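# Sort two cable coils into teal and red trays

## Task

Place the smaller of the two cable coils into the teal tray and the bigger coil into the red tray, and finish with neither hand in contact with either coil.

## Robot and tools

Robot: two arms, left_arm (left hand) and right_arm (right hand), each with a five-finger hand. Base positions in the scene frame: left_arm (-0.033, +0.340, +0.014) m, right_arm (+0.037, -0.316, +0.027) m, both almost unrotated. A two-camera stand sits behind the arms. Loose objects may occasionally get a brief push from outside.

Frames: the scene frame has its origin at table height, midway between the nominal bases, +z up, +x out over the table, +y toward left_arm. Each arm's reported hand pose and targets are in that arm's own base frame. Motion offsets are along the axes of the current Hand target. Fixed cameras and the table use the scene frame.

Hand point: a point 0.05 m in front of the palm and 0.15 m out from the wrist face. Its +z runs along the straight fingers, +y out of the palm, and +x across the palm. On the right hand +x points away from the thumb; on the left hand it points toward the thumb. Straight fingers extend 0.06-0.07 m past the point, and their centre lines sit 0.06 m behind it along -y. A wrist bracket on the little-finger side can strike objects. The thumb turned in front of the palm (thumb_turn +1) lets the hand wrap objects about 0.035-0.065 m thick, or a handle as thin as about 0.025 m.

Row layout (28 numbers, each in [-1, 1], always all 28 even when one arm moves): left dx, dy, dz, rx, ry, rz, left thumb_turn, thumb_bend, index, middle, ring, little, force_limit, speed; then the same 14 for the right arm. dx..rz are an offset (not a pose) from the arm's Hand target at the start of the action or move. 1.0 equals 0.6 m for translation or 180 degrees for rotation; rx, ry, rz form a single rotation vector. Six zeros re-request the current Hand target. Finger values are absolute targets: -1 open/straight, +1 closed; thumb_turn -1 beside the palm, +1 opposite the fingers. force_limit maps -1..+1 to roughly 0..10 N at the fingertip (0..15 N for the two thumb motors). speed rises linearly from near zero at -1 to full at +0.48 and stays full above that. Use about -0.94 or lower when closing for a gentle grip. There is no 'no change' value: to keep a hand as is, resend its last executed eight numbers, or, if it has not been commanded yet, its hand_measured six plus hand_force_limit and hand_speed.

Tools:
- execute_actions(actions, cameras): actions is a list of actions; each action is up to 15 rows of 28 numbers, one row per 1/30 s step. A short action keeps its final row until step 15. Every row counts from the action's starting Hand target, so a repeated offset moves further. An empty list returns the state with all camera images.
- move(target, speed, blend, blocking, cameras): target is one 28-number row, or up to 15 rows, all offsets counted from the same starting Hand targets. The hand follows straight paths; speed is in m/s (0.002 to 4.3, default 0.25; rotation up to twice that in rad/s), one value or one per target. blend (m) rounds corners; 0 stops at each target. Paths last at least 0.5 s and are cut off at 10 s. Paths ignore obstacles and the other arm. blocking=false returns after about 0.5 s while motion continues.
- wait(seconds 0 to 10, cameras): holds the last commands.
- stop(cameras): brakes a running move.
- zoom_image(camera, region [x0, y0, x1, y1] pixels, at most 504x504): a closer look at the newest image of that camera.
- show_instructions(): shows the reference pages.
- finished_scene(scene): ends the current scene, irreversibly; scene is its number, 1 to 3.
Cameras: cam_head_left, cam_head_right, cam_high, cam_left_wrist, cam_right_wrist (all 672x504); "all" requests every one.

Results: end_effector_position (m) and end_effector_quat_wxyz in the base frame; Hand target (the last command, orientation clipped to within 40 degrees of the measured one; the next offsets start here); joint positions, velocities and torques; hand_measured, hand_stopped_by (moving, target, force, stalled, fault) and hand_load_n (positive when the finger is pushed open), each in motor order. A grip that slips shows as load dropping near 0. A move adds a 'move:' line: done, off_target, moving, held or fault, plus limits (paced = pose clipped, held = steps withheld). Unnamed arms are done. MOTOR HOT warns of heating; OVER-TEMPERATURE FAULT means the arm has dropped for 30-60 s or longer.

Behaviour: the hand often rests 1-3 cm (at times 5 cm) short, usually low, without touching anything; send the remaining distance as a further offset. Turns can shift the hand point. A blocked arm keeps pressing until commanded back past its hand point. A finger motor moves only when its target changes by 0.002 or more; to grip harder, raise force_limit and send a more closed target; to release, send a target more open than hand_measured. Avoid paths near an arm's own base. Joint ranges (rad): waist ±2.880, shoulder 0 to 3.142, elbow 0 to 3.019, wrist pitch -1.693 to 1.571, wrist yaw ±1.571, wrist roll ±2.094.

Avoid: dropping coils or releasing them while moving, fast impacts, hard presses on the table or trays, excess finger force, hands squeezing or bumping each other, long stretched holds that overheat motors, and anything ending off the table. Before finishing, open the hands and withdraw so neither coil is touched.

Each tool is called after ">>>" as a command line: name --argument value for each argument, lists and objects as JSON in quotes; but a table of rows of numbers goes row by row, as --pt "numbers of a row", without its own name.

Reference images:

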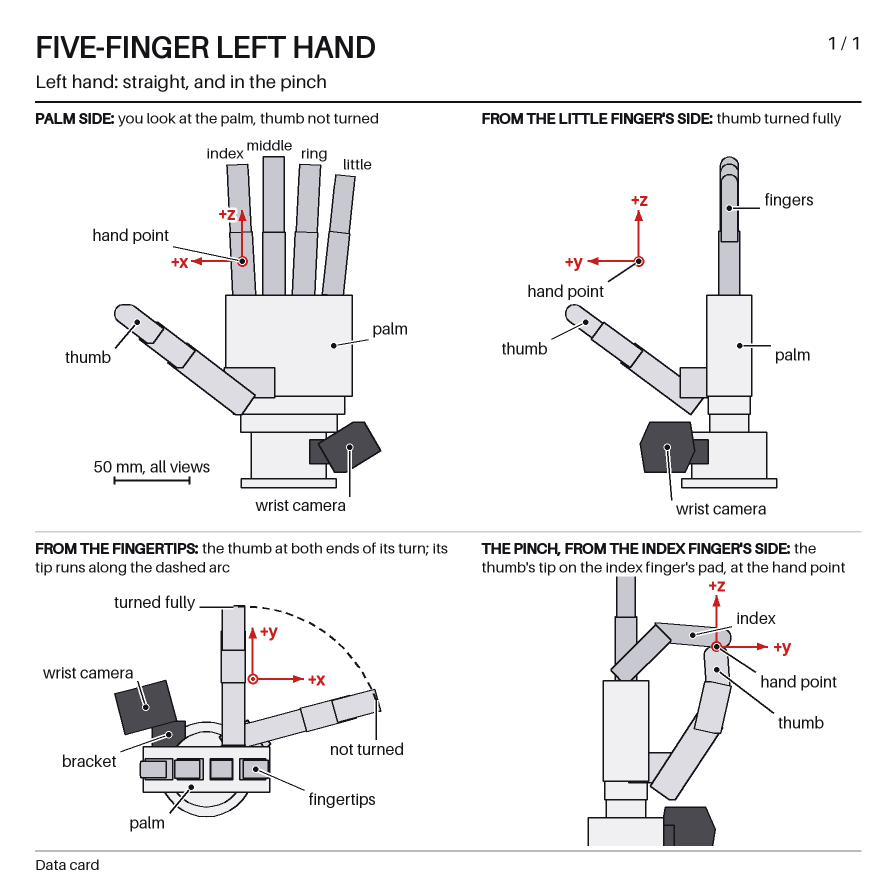

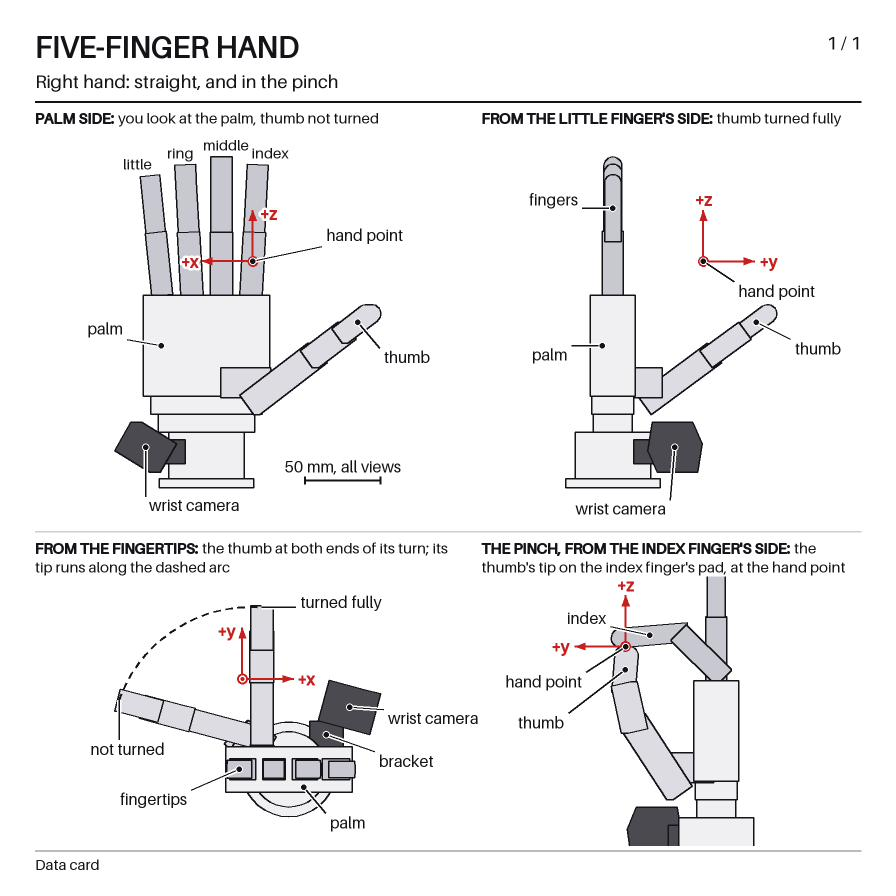

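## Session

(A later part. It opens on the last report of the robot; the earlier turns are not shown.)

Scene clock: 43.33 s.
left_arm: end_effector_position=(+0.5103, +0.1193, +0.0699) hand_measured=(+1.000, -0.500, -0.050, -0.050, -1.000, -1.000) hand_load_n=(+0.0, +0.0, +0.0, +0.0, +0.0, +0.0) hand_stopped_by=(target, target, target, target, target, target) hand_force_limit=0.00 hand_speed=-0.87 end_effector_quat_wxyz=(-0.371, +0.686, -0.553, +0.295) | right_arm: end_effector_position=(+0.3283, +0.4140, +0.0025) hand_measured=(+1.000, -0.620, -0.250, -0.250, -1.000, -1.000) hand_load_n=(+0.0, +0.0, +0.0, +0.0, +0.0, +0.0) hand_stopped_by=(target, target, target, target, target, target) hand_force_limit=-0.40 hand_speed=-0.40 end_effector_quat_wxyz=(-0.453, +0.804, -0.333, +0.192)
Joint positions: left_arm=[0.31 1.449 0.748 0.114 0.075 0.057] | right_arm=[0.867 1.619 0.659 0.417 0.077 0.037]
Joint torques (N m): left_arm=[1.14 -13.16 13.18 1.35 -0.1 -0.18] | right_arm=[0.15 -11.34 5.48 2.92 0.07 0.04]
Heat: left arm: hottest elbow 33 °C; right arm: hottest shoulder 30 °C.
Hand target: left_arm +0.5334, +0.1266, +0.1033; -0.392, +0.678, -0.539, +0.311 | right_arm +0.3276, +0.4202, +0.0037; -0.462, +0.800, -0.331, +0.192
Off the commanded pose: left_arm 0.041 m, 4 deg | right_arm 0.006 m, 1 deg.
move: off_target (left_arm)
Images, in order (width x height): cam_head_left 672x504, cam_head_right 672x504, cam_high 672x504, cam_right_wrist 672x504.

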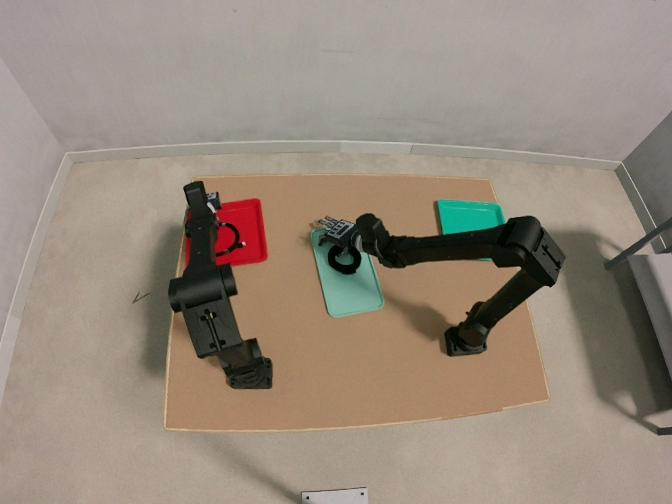

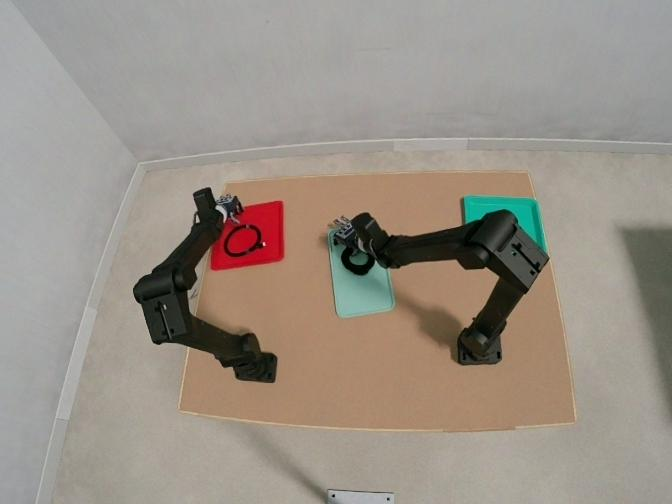

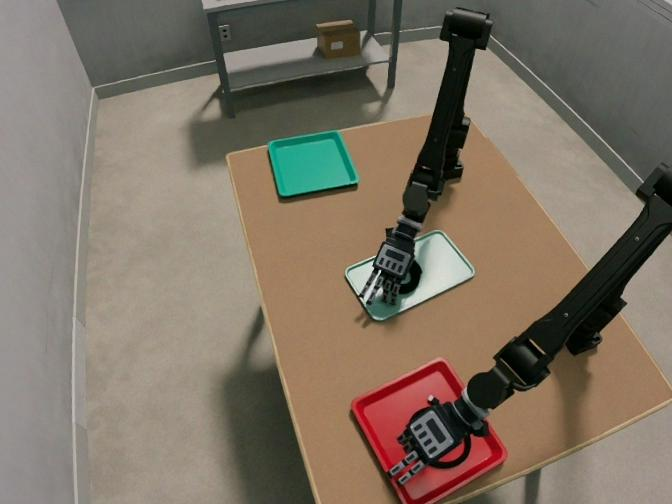

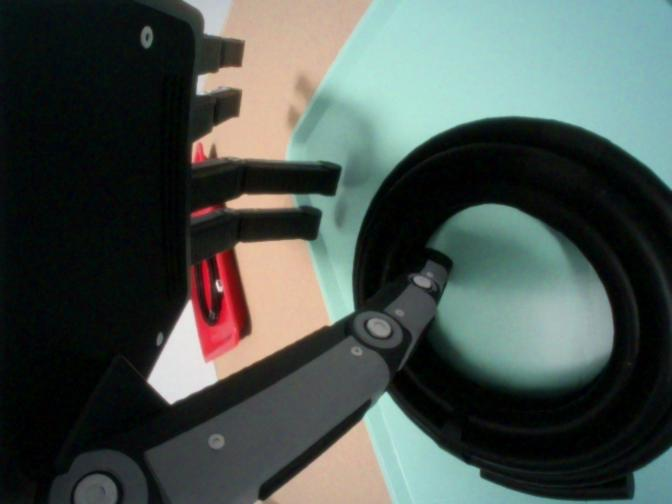

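>>> execute_actions --actions '[[[0,0,0,0,0,0,1,-0.5,-0.05,-0.05,-1,-1,0,-0.87,0,0,0,0,0,0,1,0.1,0.4,0.4,-1,-1,-0.3,-0.9]]]' --cameras '["cam_head_left","cam_head_right","cam_high","cam_right_wrist"]'

Scene clock: 45.23 s.
left_arm: end_effector_position=(+0.5103, +0.1193, +0.0699) hand_measured=(+1.000, -0.500, -0.050, -0.050, -1.000, -1.000) hand_load_n=(+0.0, +0.0, -0.5, +0.0, +0.0, +0.0) hand_stopped_by=(target, target, target, target, target, target) hand_force_limit=0.00 hand_speed=-0.87 end_effector_quat_wxyz=(-0.371, +0.686, -0.553, +0.295) | right_arm: end_effector_position=(+0.3267, +0.4121, -0.0009) hand_measured=(+1.000, -0.438, +0.130, +0.092, -1.000, -1.000) hand_load_n=(+0.5, +6.0, +3.5, +4.5, +0.0, +0.0) hand_stopped_by=(target, force, force, force, target, target) hand_force_limit=-0.30 hand_speed=-0.90 end_effector_quat_wxyz=(-0.450, +0.806, -0.333, +0.191)
Joint positions: left_arm=[0.31 1.449 0.748 0.114 0.075 0.057] | right_arm=[0.867 1.622 0.655 0.417 0.077 0.037]
Joint torques (N m): left_arm=[1.2 -13.51 13.08 1.33 -0.09 -0.22] | right_arm=[0.32 -11.81 5.67 2.88 0.08 0.03]
Heat: left arm: hottest elbow 33 °C; right arm: hottest shoulder 30 °C.
Hand target: left_arm +0.5334, +0.1266, +0.1033; -0.392, +0.678, -0.539, +0.311 | right_arm +0.3275, +0.4202, +0.0037; -0.462, +0.800, -0.331, +0.192
Off the commanded pose: left_arm 0.041 m, 4 deg | right_arm 0.009 m, 1 deg.
Step readings (end_effector_position of left_arm | right_arm):
0: (+0.5103, +0.1193, +0.0699) | (+0.3283, +0.4140, +0.0025)
1: (+0.5103, +0.1193, +0.0699) | (+0.3283, +0.4140, +0.0025)
2: (+0.5103, +0.1193, +0.0699) | (+0.3283, +0.4140, +0.0025)
4: (+0.5103, +0.1193, +0.0699) | (+0.3283, +0.4140, +0.0025)
8: (+0.5103, +0.1193, +0.0699) | (+0.3283, +0.4140, +0.0025)
15: (+0.5103, +0.1193, +0.0699) | (+0.3283, +0.4140, +0.0025)
Images, in order (width x height): cam_head_left 672x504, cam_head_right 672x504, cam_high 672x504, cam_right_wrist 672x504.

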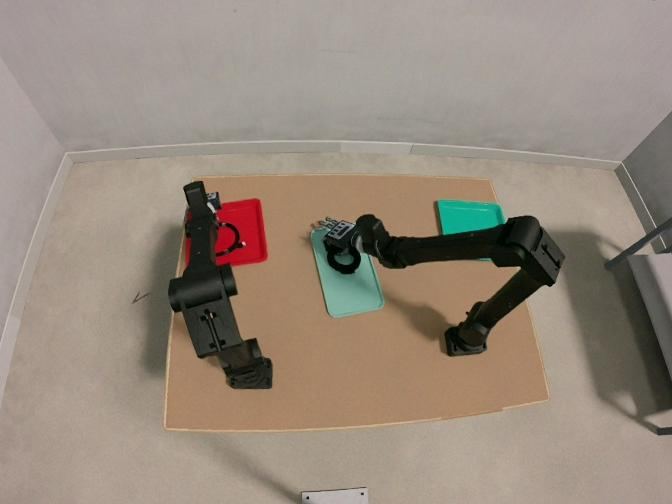

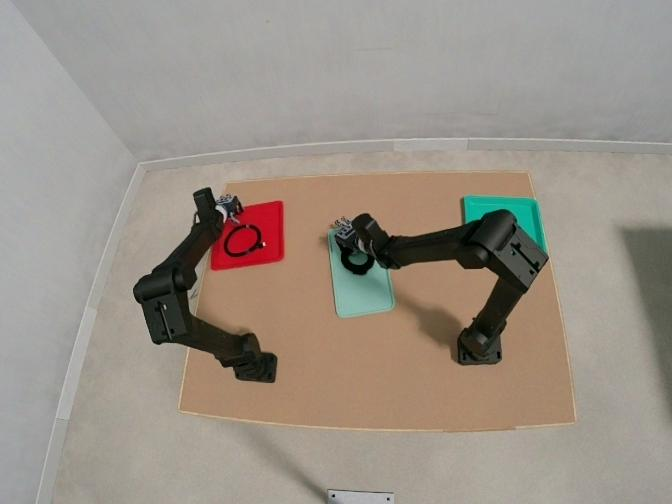

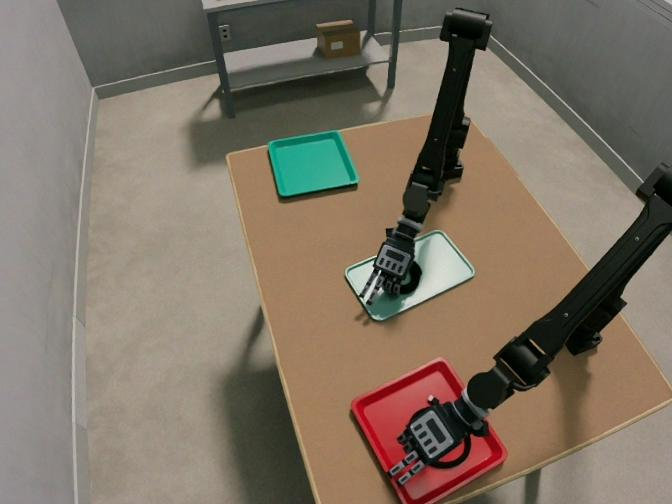

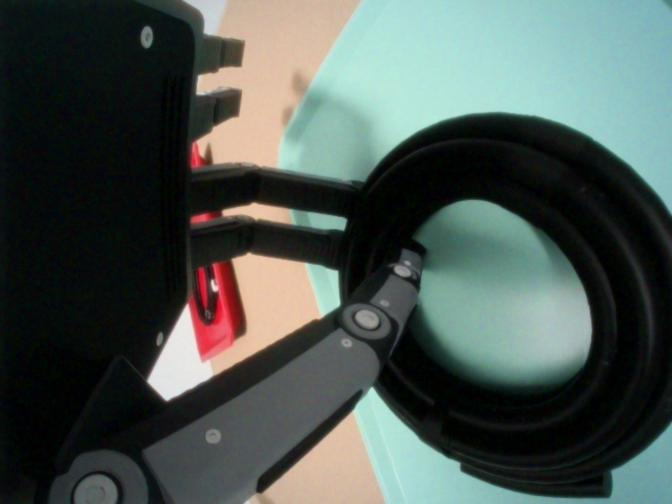

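>>> move --target '[0,0,0,0,0,0,1,-0.5,-0.05,-0.05,-1,-1,0,-0.87,0,-0.0991,-0.0284,0,0,0,1,0.14,0.5,0.5,-1,-1,-0.02,-0.9]' --speed 0.06 --cameras '["cam_head_left","cam_head_right","cam_high","cam_right_wrist"]'

Scene clock: 46.93 s.
left_arm: end_effector_position=(+0.5103, +0.1193, +0.0699) hand_measured=(+1.000, -0.500, -0.050, -0.050, -1.000, -1.000) hand_load_n=(+0.0, +0.0, +0.0, +0.0, +0.0, +0.0) hand_stopped_by=(target, target, target, target, target, target) hand_force_limit=0.00 hand_speed=-0.87 end_effector_quat_wxyz=(-0.371, +0.686, -0.553, +0.295) | right_arm: end_effector_position=(+0.3260, +0.4115, +0.0347) hand_measured=(+1.000, -0.438, +0.136, +0.098, -1.000, -1.000) hand_load_n=(+1.0, +10.5, +3.0, +5.5, +0.0, +0.0) hand_stopped_by=(target, force, force, force, target, target) hand_force_limit=-0.02 hand_speed=-0.90 end_effector_quat_wxyz=(-0.437, +0.813, -0.335, +0.187)
Joint positions: left_arm=[0.31 1.449 0.748 0.114 0.075 0.057] | right_arm=[0.867 1.521 0.7 0.24 0.077 0.037]
Joint torques (N m): left_arm=[1.03 -13.22 13.15 1.28 -0.14 -0.22] | right_arm=[-0.09 -12.81 9.31 1.48 -0.03 0.03]
Heat: left arm: hottest elbow 33 °C; right arm: hottest shoulder 30 °C.
Hand target: left_arm +0.5334, +0.1266, +0.1033; -0.392, +0.678, -0.539, +0.311 | right_arm +0.3382, +0.4310, +0.0637; -0.462, +0.800, -0.331, +0.192
Off the commanded pose: left_arm 0.041 m, 4 deg | right_arm 0.037 m, 3 deg.
move: off_target (left_arm, right_arm)
Images, in order (width x height): cam_head_left 672x504, cam_head_right 672x504, cam_high 672x504, cam_right_wrist 672x504.

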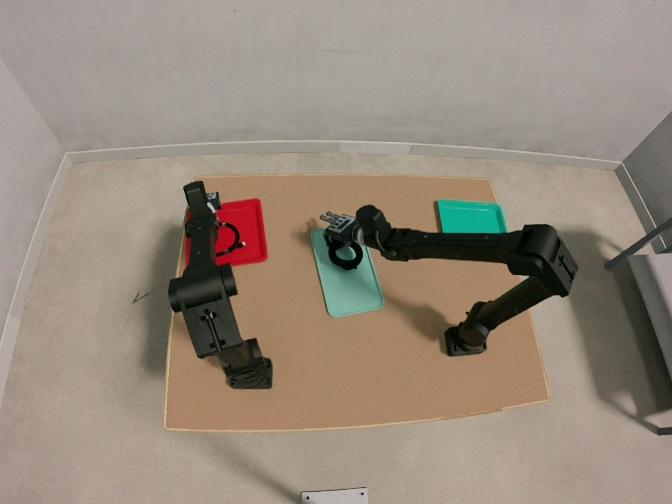

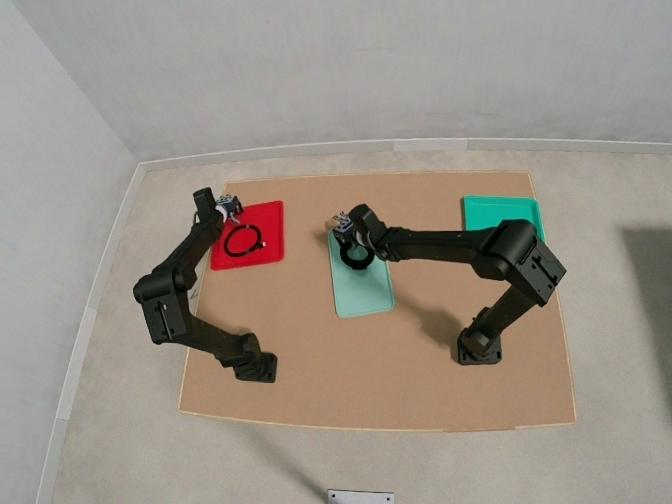

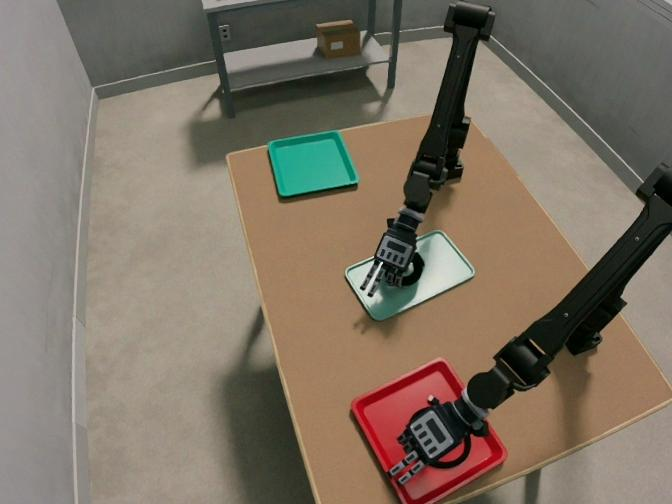

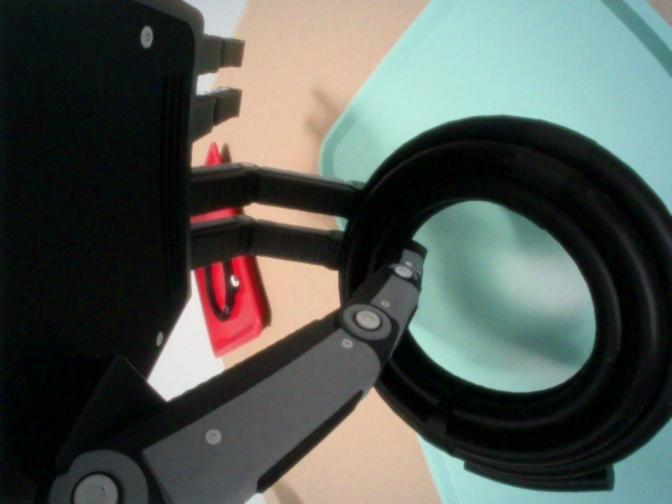

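>>> move --pt "0 0 0 0 0 0 1 -0.5 -0.05 -0.05 -1 -1 0 -0.87 0.0448 -0.1533 -0.1212 0 0 0 1 0.14 0.5 0.5 -1 -1 -0.02 -0.9" --pt "0 0 0 0 0 0 1 -0.5 -0.05 -0.05 -1 -1 0 -0.87 0.4278 -0.0646 -0.3081 0 0.1443 0.0833 1 0.14 0.5 0.5 -1 -1 -0.02 -0.9" --pt "0 0 0 0 0 0 1 -0.5 -0.05 -0.05 -1 -1 0 -0.87 0.7869 0.1504 -0.4804 0 0.2887 0.1667 1 0.14 0.5 0.5 -1 -1 -0.02 -0.9" --speed '[0.15,0.3,0.3]' --blend '[0.04,0.05,0]' --cameras '["cam_head_left","cam_head_right","cam_high","cam_right_wrist"]'

>>> zoom_image --camera "cam_head_left" --region '[410, 160, 550, 300]'

>>> zoom_image --camera "cam_head_right" --region '[430, 160, 570, 300]'

Scene clock: 50.73 s.
left_arm: end_effector_position=(+0.5103, +0.1193, +0.0699) hand_measured=(+1.000, -0.500, -0.050, -0.050, -1.000, -1.000) hand_load_n=(+0.0, +0.0, +0.0, +0.0, +0.0, +0.5) hand_stopped_by=(target, target, target, target, target, target) hand_force_limit=0.00 hand_speed=-0.87 end_effector_quat_wxyz=(-0.371, +0.686, -0.553, +0.295) | right_arm: end_effector_position=(+0.4435, -0.1068, +0.1030) hand_measured=(+1.000, -0.438, +0.136, +0.098, -1.000, -1.000) hand_load_n=(+1.0, +10.5, +3.0, +5.5, +0.0, +0.0) hand_stopped_by=(target, force, force, force, target, target) hand_force_limit=-0.02 hand_speed=-0.90 end_effector_quat_wxyz=(+0.285, -0.534, +0.704, -0.371)
Joint positions: left_arm=[0.31 1.449 0.748 0.114 0.075 0.057] | right_arm=[-0.318 1.193 0.629 -0.032 -0.043 -0.024]
Joint torques (N m): left_arm=[1.26 -13.16 13.04 1.31 -0.14 -0.22] | right_arm=[-0.21 -9.11 9.89 3.11 -0.11 -0.06]
Heat: left arm: hottest elbow 34 °C; right arm: hottest shoulder 30 °C.
Hand target: left_arm +0.5334, +0.1266, +0.1033; -0.392, +0.678, -0.539, +0.311 | right_arm +0.4638, -0.1114, +0.1304; +0.304, -0.527, +0.687, -0.397
Off the commanded pose: left_arm 0.041 m, 4 deg | right_arm 0.034 m, 4 deg.
move: off_target (left_arm, right_arm)
Images, in order (width x height): cam_head_left 672x504, cam_head_right 672x504, cam_high 672x504, cam_right_wrist 672x504.

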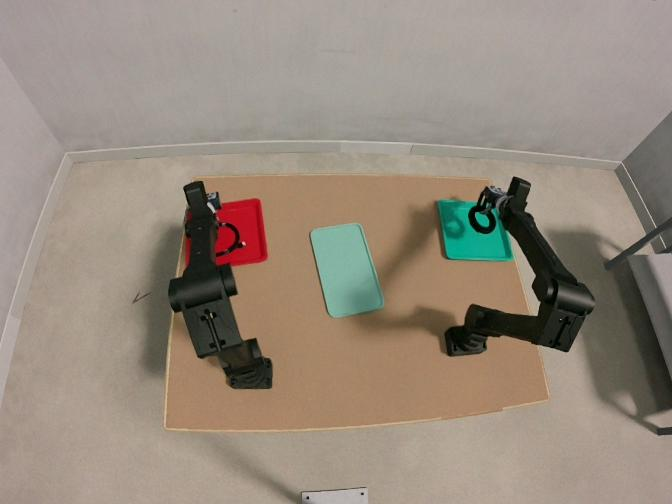

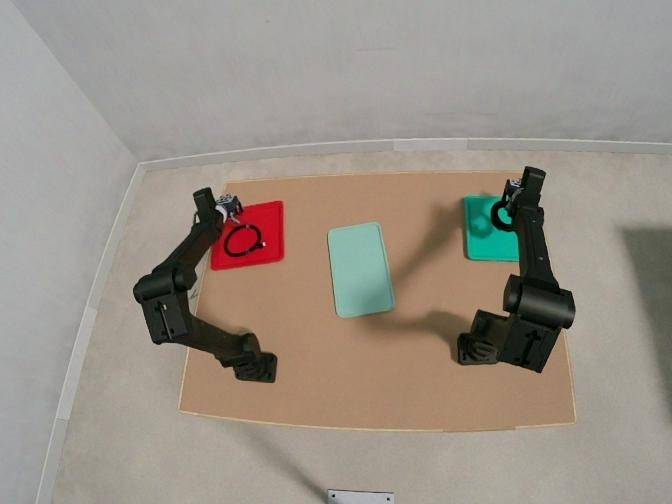

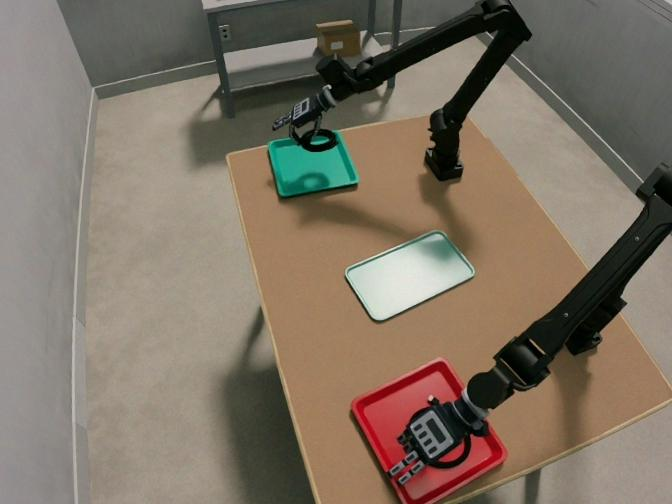

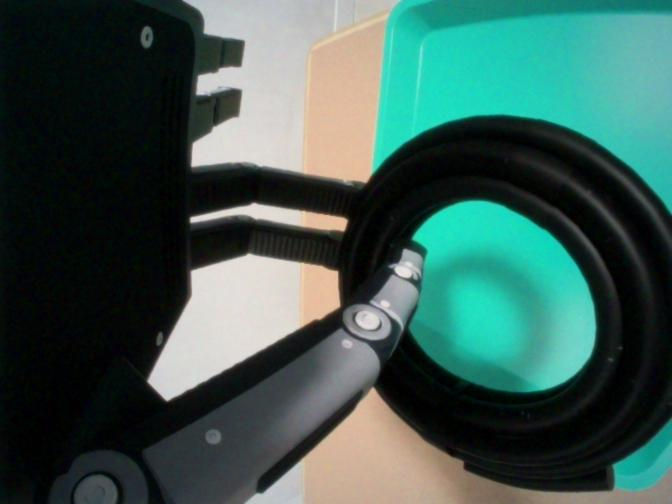

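Scaled by 3.600 from the camera's 672x504 image, which has a finer 960x720 frame.

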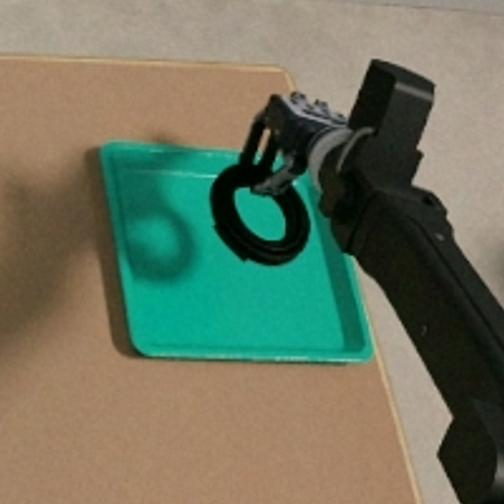

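Scaled by 3.600 from the camera's 672x504 image, which has a finer 960x720 frame.

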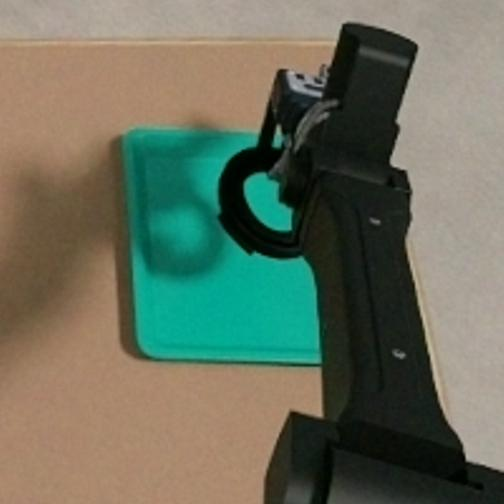

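>>> move --target '[0,0,0,0,0,0,1,-0.5,-0.05,-0.05,-1,-1,0,-0.87,0,0.1371,0.0792,0,0,0,1,0.14,0.5,0.5,-1,-1,-0.02,-0.9]' --speed 0.12 --cameras '["cam_head_left","cam_head_right","cam_high","cam_right_wrist"]'

>>> zoom_image --camera "cam_head_left" --region '[410, 160, 550, 300]'

>>> zoom_image --camera "cam_high" --region '[240, 100, 380, 240]'

Scene clock: 52.37 s.
left_arm: end_effector_position=(+0.5103, +0.1193, +0.0699) hand_measured=(+1.000, -0.500, -0.050, -0.050, -1.000, -1.000) hand_load_n=(+0.0, +0.0, +0.0, +0.0, +0.0, +0.0) hand_stopped_by=(target, target, target, target, target, target) hand_force_limit=0.00 hand_speed=-0.87 end_effector_quat_wxyz=(-0.371, +0.686, -0.553, +0.295) | right_arm: end_effector_position=(+0.4522, -0.1096, +0.0223) hand_measured=(+1.000, -0.438, +0.136, +0.098, -1.000, -1.000) hand_load_n=(+0.5, +10.5, +3.0, +5.5, +0.0, +0.0) hand_stopped_by=(target, force, force, force, target, target) hand_force_limit=-0.02 hand_speed=-0.90 end_effector_quat_wxyz=(+0.292, -0.531, +0.698, -0.381)
Joint positions: left_arm=[0.31 1.449 0.748 0.114 0.075 0.057] | right_arm=[-0.318 1.421 0.528 0.323 -0.043 -0.024]
Joint torques (N m): left_arm=[1.44 -12.92 13.12 1.32 -0.07 -0.18] | right_arm=[0.03 -10.05 6.56 3.07 -0.1 -0.05]
Heat: left arm: hottest elbow 34 °C; right arm: hottest shoulder 30 °C.
Hand target: left_arm +0.5334, +0.1266, +0.1033; -0.392, +0.678, -0.539, +0.311 | right_arm +0.4638, -0.1114, +0.0353; +0.304, -0.527, +0.687, -0.397
Off the commanded pose: left_arm 0.041 m, 4 deg | right_arm 0.018 m, 3 deg.
move: off_target (left_arm, right_arm)
Images, in order (width x height): cam_head_left 672x504, cam_head_right 672x504, cam_high 672x504, cam_right_wrist 672x504.

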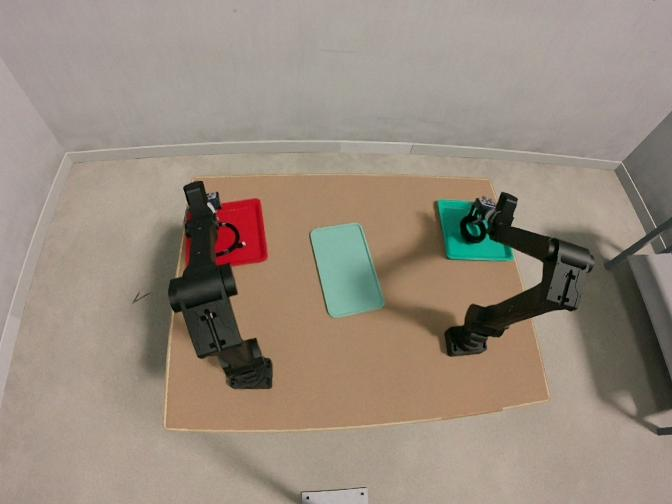

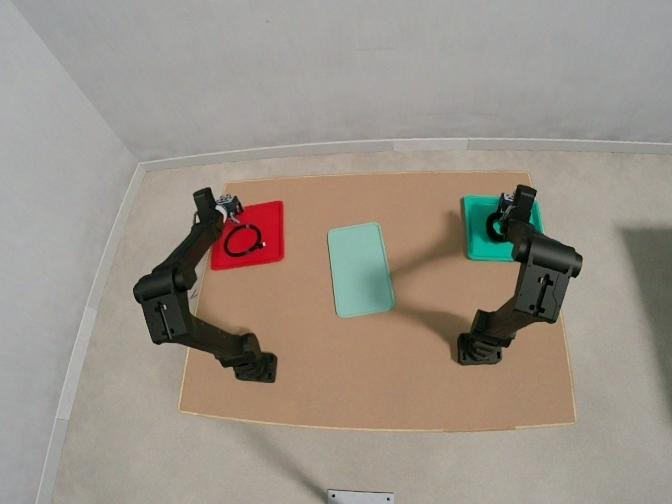

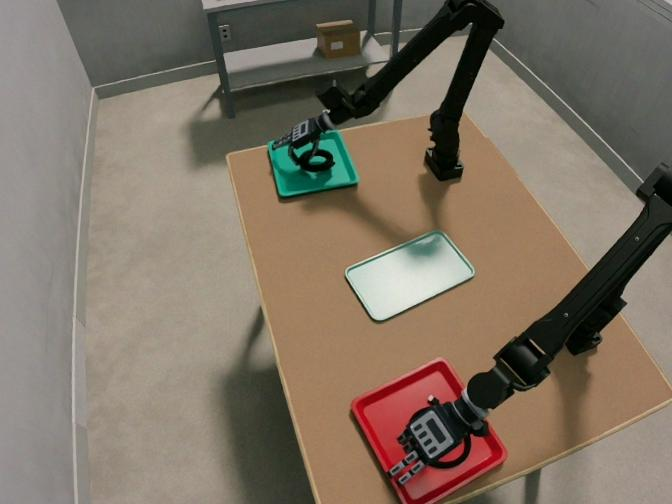

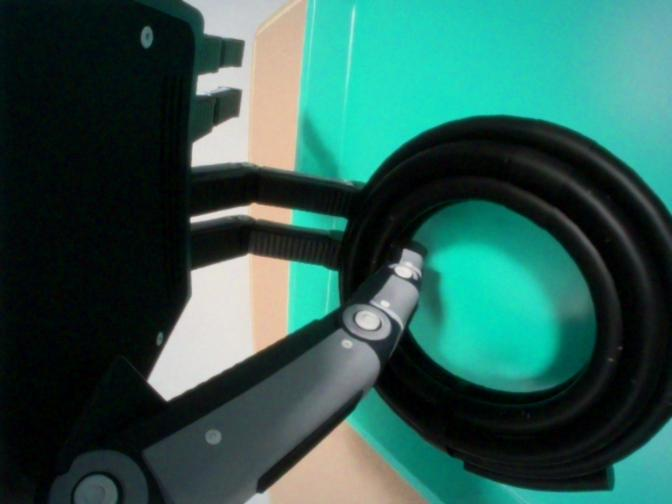

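Scaled by 3.600 from the camera's 672x504 image, which has a finer 960x720 frame.

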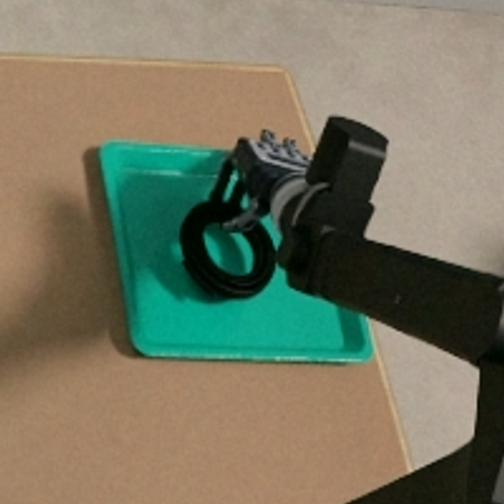

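Scaled by 3.600 from the camera's 672x504 image, which has a finer 960x720 frame.

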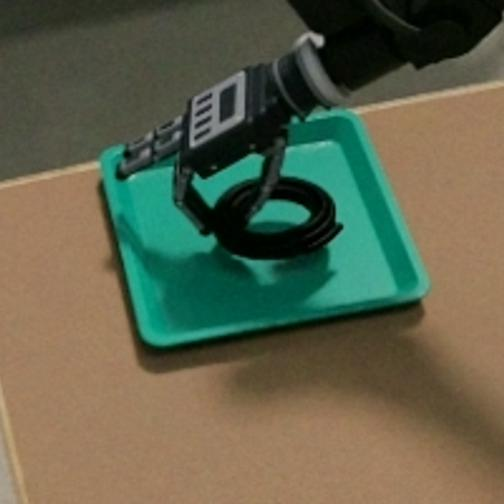

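>>> move --target '[0,0,0,0,0,0,1,-0.5,-0.05,-0.05,-1,-1,0,-0.87,0,0.0346,0.02,0,0,0,1,0.14,0.5,0.5,-1,-1,-0.02,-0.9]' --speed 0.05 --cameras '["cam_high","cam_right_wrist"]'

>>> zoom_image --camera "cam_high" --region '[240, 100, 380, 240]'

Scene clock: 53.63 s.
left_arm: end_effector_position=(+0.5103, +0.1193, +0.0699) hand_measured=(+1.000, -0.500, -0.050, -0.050, -1.000, -1.000) hand_load_n=(+0.0, +0.0, +0.0, +0.0, -0.5, +0.0) hand_stopped_by=(target, target, target, target, target, target) hand_force_limit=0.00 hand_speed=-0.87 end_effector_quat_wxyz=(-0.371, +0.686, -0.553, +0.295) | right_arm: end_effector_position=(+0.4539, -0.1102, +0.0017) hand_measured=(+1.000, -0.438, +0.136, +0.098, -1.000, -1.000) hand_load_n=(+1.0, +10.0, +3.5, +5.5, +0.0, +0.0) hand_stopped_by=(target, force, force, force, target, target) hand_force_limit=-0.02 hand_speed=-0.90 end_effector_quat_wxyz=(+0.294, -0.530, +0.697, -0.384)
Joint positions: left_arm=[0.31 1.449 0.748 0.114 0.075 0.057] | right_arm=[-0.318 1.493 0.511 0.42 -0.043 -0.024]
Joint torques (N m): left_arm=[1.03 -12.69 13.27 1.33 -0.11 -0.15] | right_arm=[-0.21 -10.17 5.86 3.12 -0.11 -0.06]
Heat: left arm: hottest elbow 34 °C; right arm: hottest shoulder 30 °C.
Hand target: left_arm +0.5334, +0.1266, +0.1033; -0.392, +0.678, -0.539, +0.311 | right_arm +0.4638, -0.1115, +0.0114; +0.304, -0.527, +0.687, -0.397
Off the commanded pose: left_arm 0.041 m, 4 deg | right_arm 0.014 m, 2 deg.
move: off_target (left_arm, right_arm)
Images, in order (width x height): cam_high 672x504, cam_right_wrist 672x504.

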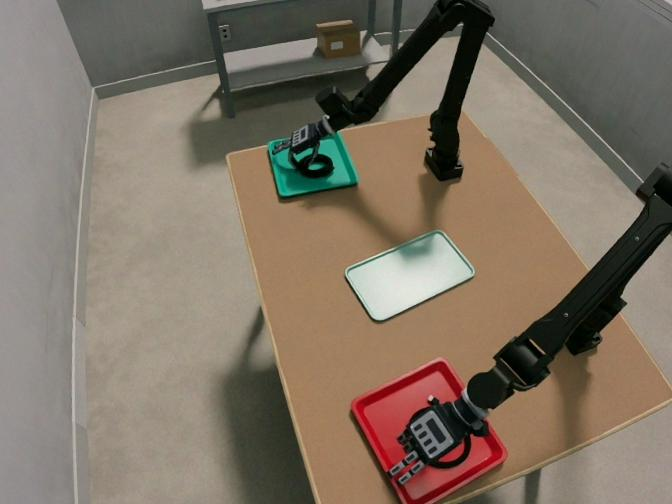

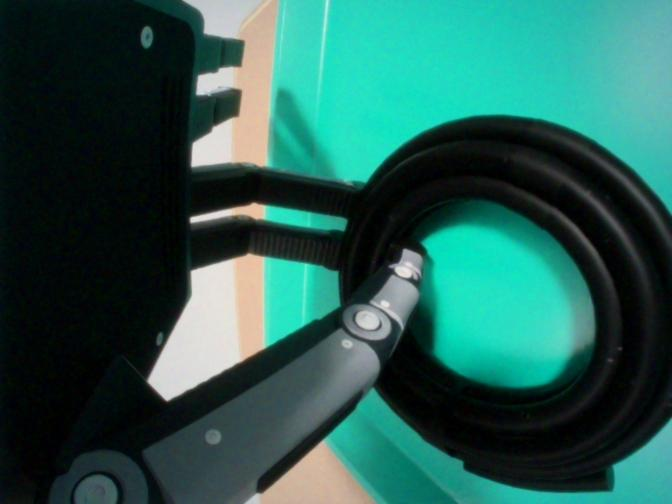

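Scaled by 3.600 from the camera's 672x504 image, which has a finer 960x720 frame.

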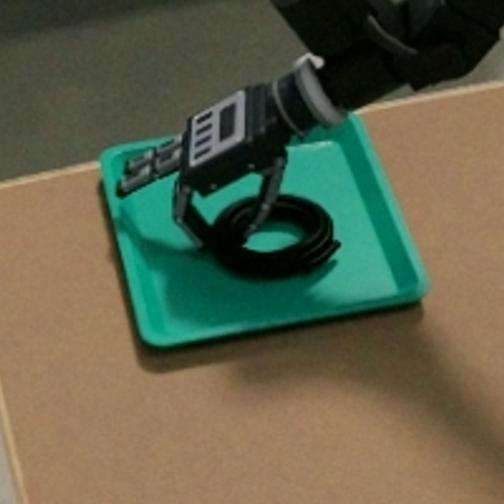

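>>> move --target '[0,0,0,0,0,0,1,-0.5,-0.05,-0.05,-1,-1,0,-0.87,0,0.0115,0.0067,0,0,0,1,0.14,0.5,0.5,-1,-1,-0.02,-0.9]' --speed 0.05 --cameras '["cam_high","cam_right_wrist"]'

>>> zoom_image --camera "cam_high" --region '[260, 120, 360, 220]'

Scene clock: 54.53 s.
left_arm: end_effector_position=(+0.5103, +0.1193, +0.0699) hand_measured=(+1.000, -0.500, -0.050, -0.050, -1.000, -1.000) hand_load_n=(+0.0, +0.0, +0.0, +0.0, -0.5, +0.0) hand_stopped_by=(target, target, target, target, target, target) hand_force_limit=0.00 hand_speed=-0.87 end_effector_quat_wxyz=(-0.371, +0.686, -0.553, +0.295) | right_arm: end_effector_position=(+0.4575, -0.1113, -0.0005) hand_measured=(+1.000, -0.438, +0.136, +0.098, -1.000, -1.000) hand_load_n=(+1.0, +8.0, +5.0, +5.5, +0.0, +0.0) hand_stopped_by=(target, force, force, force, target, target) hand_force_limit=-0.02 hand_speed=-0.90 end_effector_quat_wxyz=(+0.297, -0.528, +0.694, -0.388)
Joint positions: left_arm=[0.31 1.449 0.748 0.114 0.075 0.057] | right_arm=[-0.318 1.512 0.511 0.452 -0.043 -0.024]
Joint torques (N m): left_arm=[0.67 -13.16 13.11 1.28 -0.11 -0.21] | right_arm=[-0.32 -9.58 5.39 3.18 -0.08 -0.07]
Heat: left arm: hottest elbow 34 °C; right arm: hottest shoulder 30 °C.
Hand target: left_arm +0.5334, +0.1266, +0.1033; -0.392, +0.678, -0.539, +0.311 | right_arm +0.4639, -0.1114, +0.0034; +0.304, -0.527, +0.687, -0.397
Off the commanded pose: left_arm 0.041 m, 4 deg | right_arm 0.007 m, 2 deg.
move: off_target (left_arm)
Images, in order (width x height): cam_high 672x504, cam_right_wrist 672x504.

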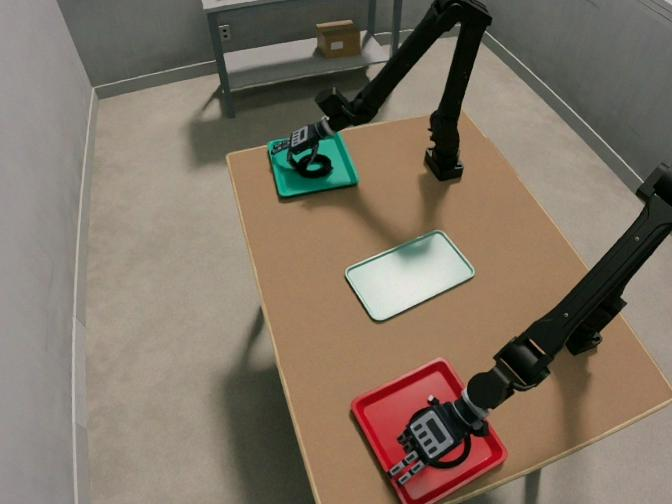

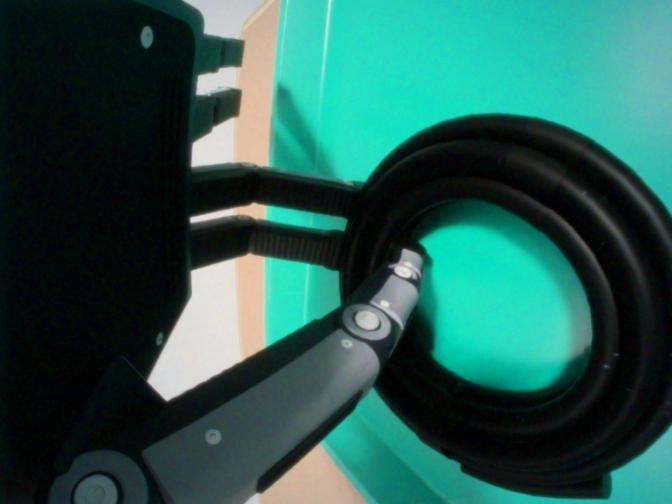

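Scaled by 5.040 from the camera's 672x504 image, which has a finer 960x720 frame.

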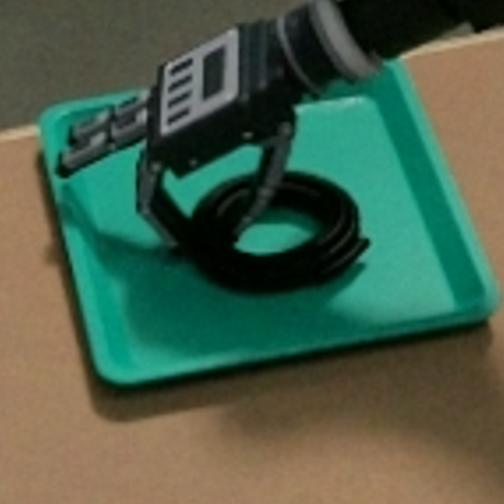

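>>> move --pt "0 0 0 0 0 0 1 -0.5 -0.05 -0.05 -1 -1 0 -0.87 0 -0.0029 -0.0017 0 0 0 1 -0.68 -0.25 -0.25 -1 -1 -0.02 -0.85" --pt "0 0 0 0 0 0 1 -0.5 -0.05 -0.05 -1 -1 0 -0.87 0 -0.1899 -0.0711 0 0 0 1 -0.68 -0.25 -0.25 -1 -1 -0.02 -0.85" --speed '[0.05,0.1]' --cameras '["all"]'

Scene clock: 57.97 s.
left_arm: end_effector_position=(+0.5103, +0.1193, +0.0699) hand_measured=(+1.000, -0.500, -0.050, -0.050, -1.000, -1.000) hand_load_n=(+0.0, +0.0, +0.0, +0.0, +0.0, +0.0) hand_stopped_by=(target, target, target, target, target, target) hand_force_limit=0.00 hand_speed=-0.87 end_effector_quat_wxyz=(-0.371, +0.686, -0.553, +0.295) | right_arm: end_effector_position=(+0.4675, -0.1145, +0.1010) hand_measured=(+1.000, -0.680, -0.250, -0.250, -1.000, -1.000) hand_load_n=(+0.0, +0.0, +0.0, -0.5, +0.0, +0.0) hand_stopped_by=(target, target, target, target, target, target) hand_force_limit=-0.02 hand_speed=-0.85 end_effector_quat_wxyz=(+0.295, -0.530, +0.696, -0.384)
Joint positions: left_arm=[0.31 1.449 0.748 0.114 0.075 0.057] | right_arm=[-0.318 1.264 0.658 0.046 -0.044 -0.024]
Joint torques (N m): left_arm=[1.08 -13.04 13.2 1.25 -0.15 -0.21] | right_arm=[-0.03 -9.64 10.21 1.37 0.02 -0.03]
Heat: left arm: hottest elbow 34 °C; right arm: hottest shoulder 30 °C.
Hand target: left_arm +0.5334, +0.1266, +0.1033; -0.392, +0.678, -0.539, +0.311 | right_arm +0.4832, -0.1165, +0.1235; +0.304, -0.527, +0.687, -0.397
Off the commanded pose: left_arm 0.041 m, 4 deg | right_arm 0.027 m, 2 deg.
move: off_target (left_arm, right_arm)

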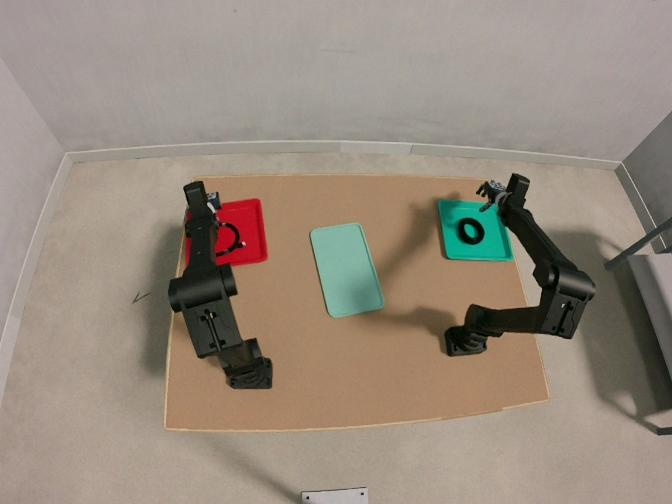

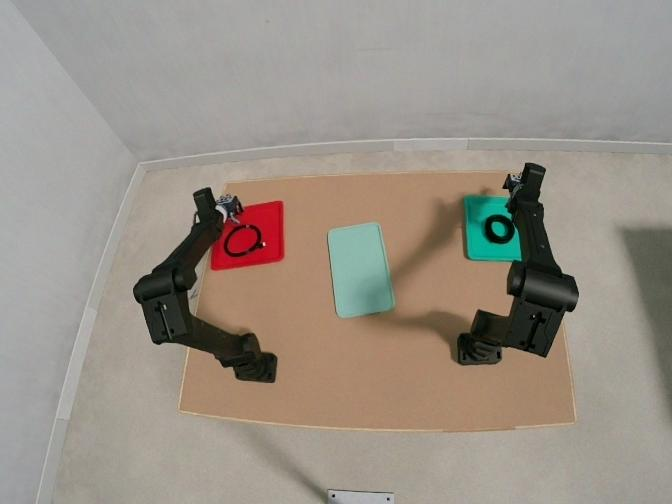

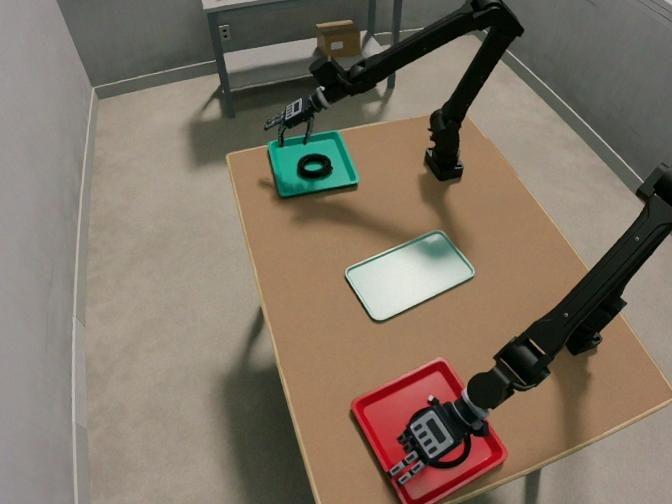

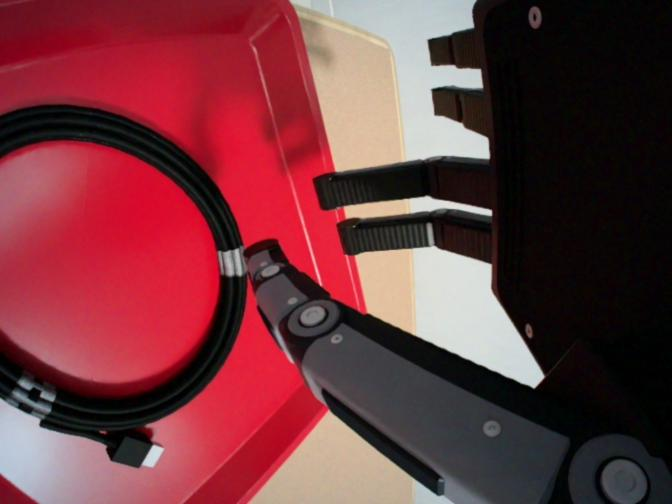

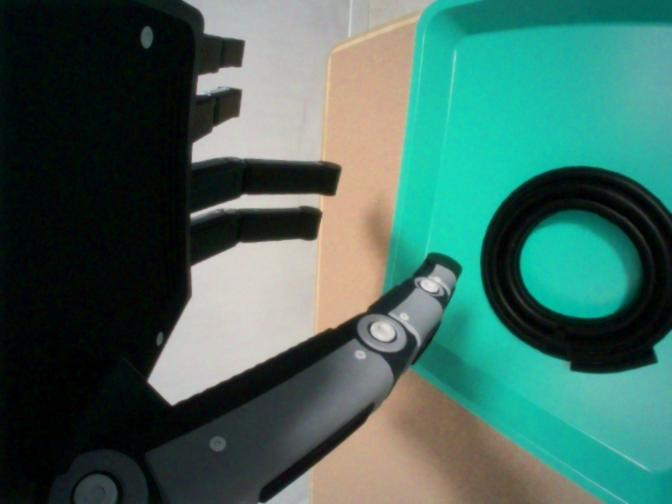

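Both coils are flat in their trays and both hands are clear of them.

>>> finished_scene --scene 3

The scene is finished: the task was done.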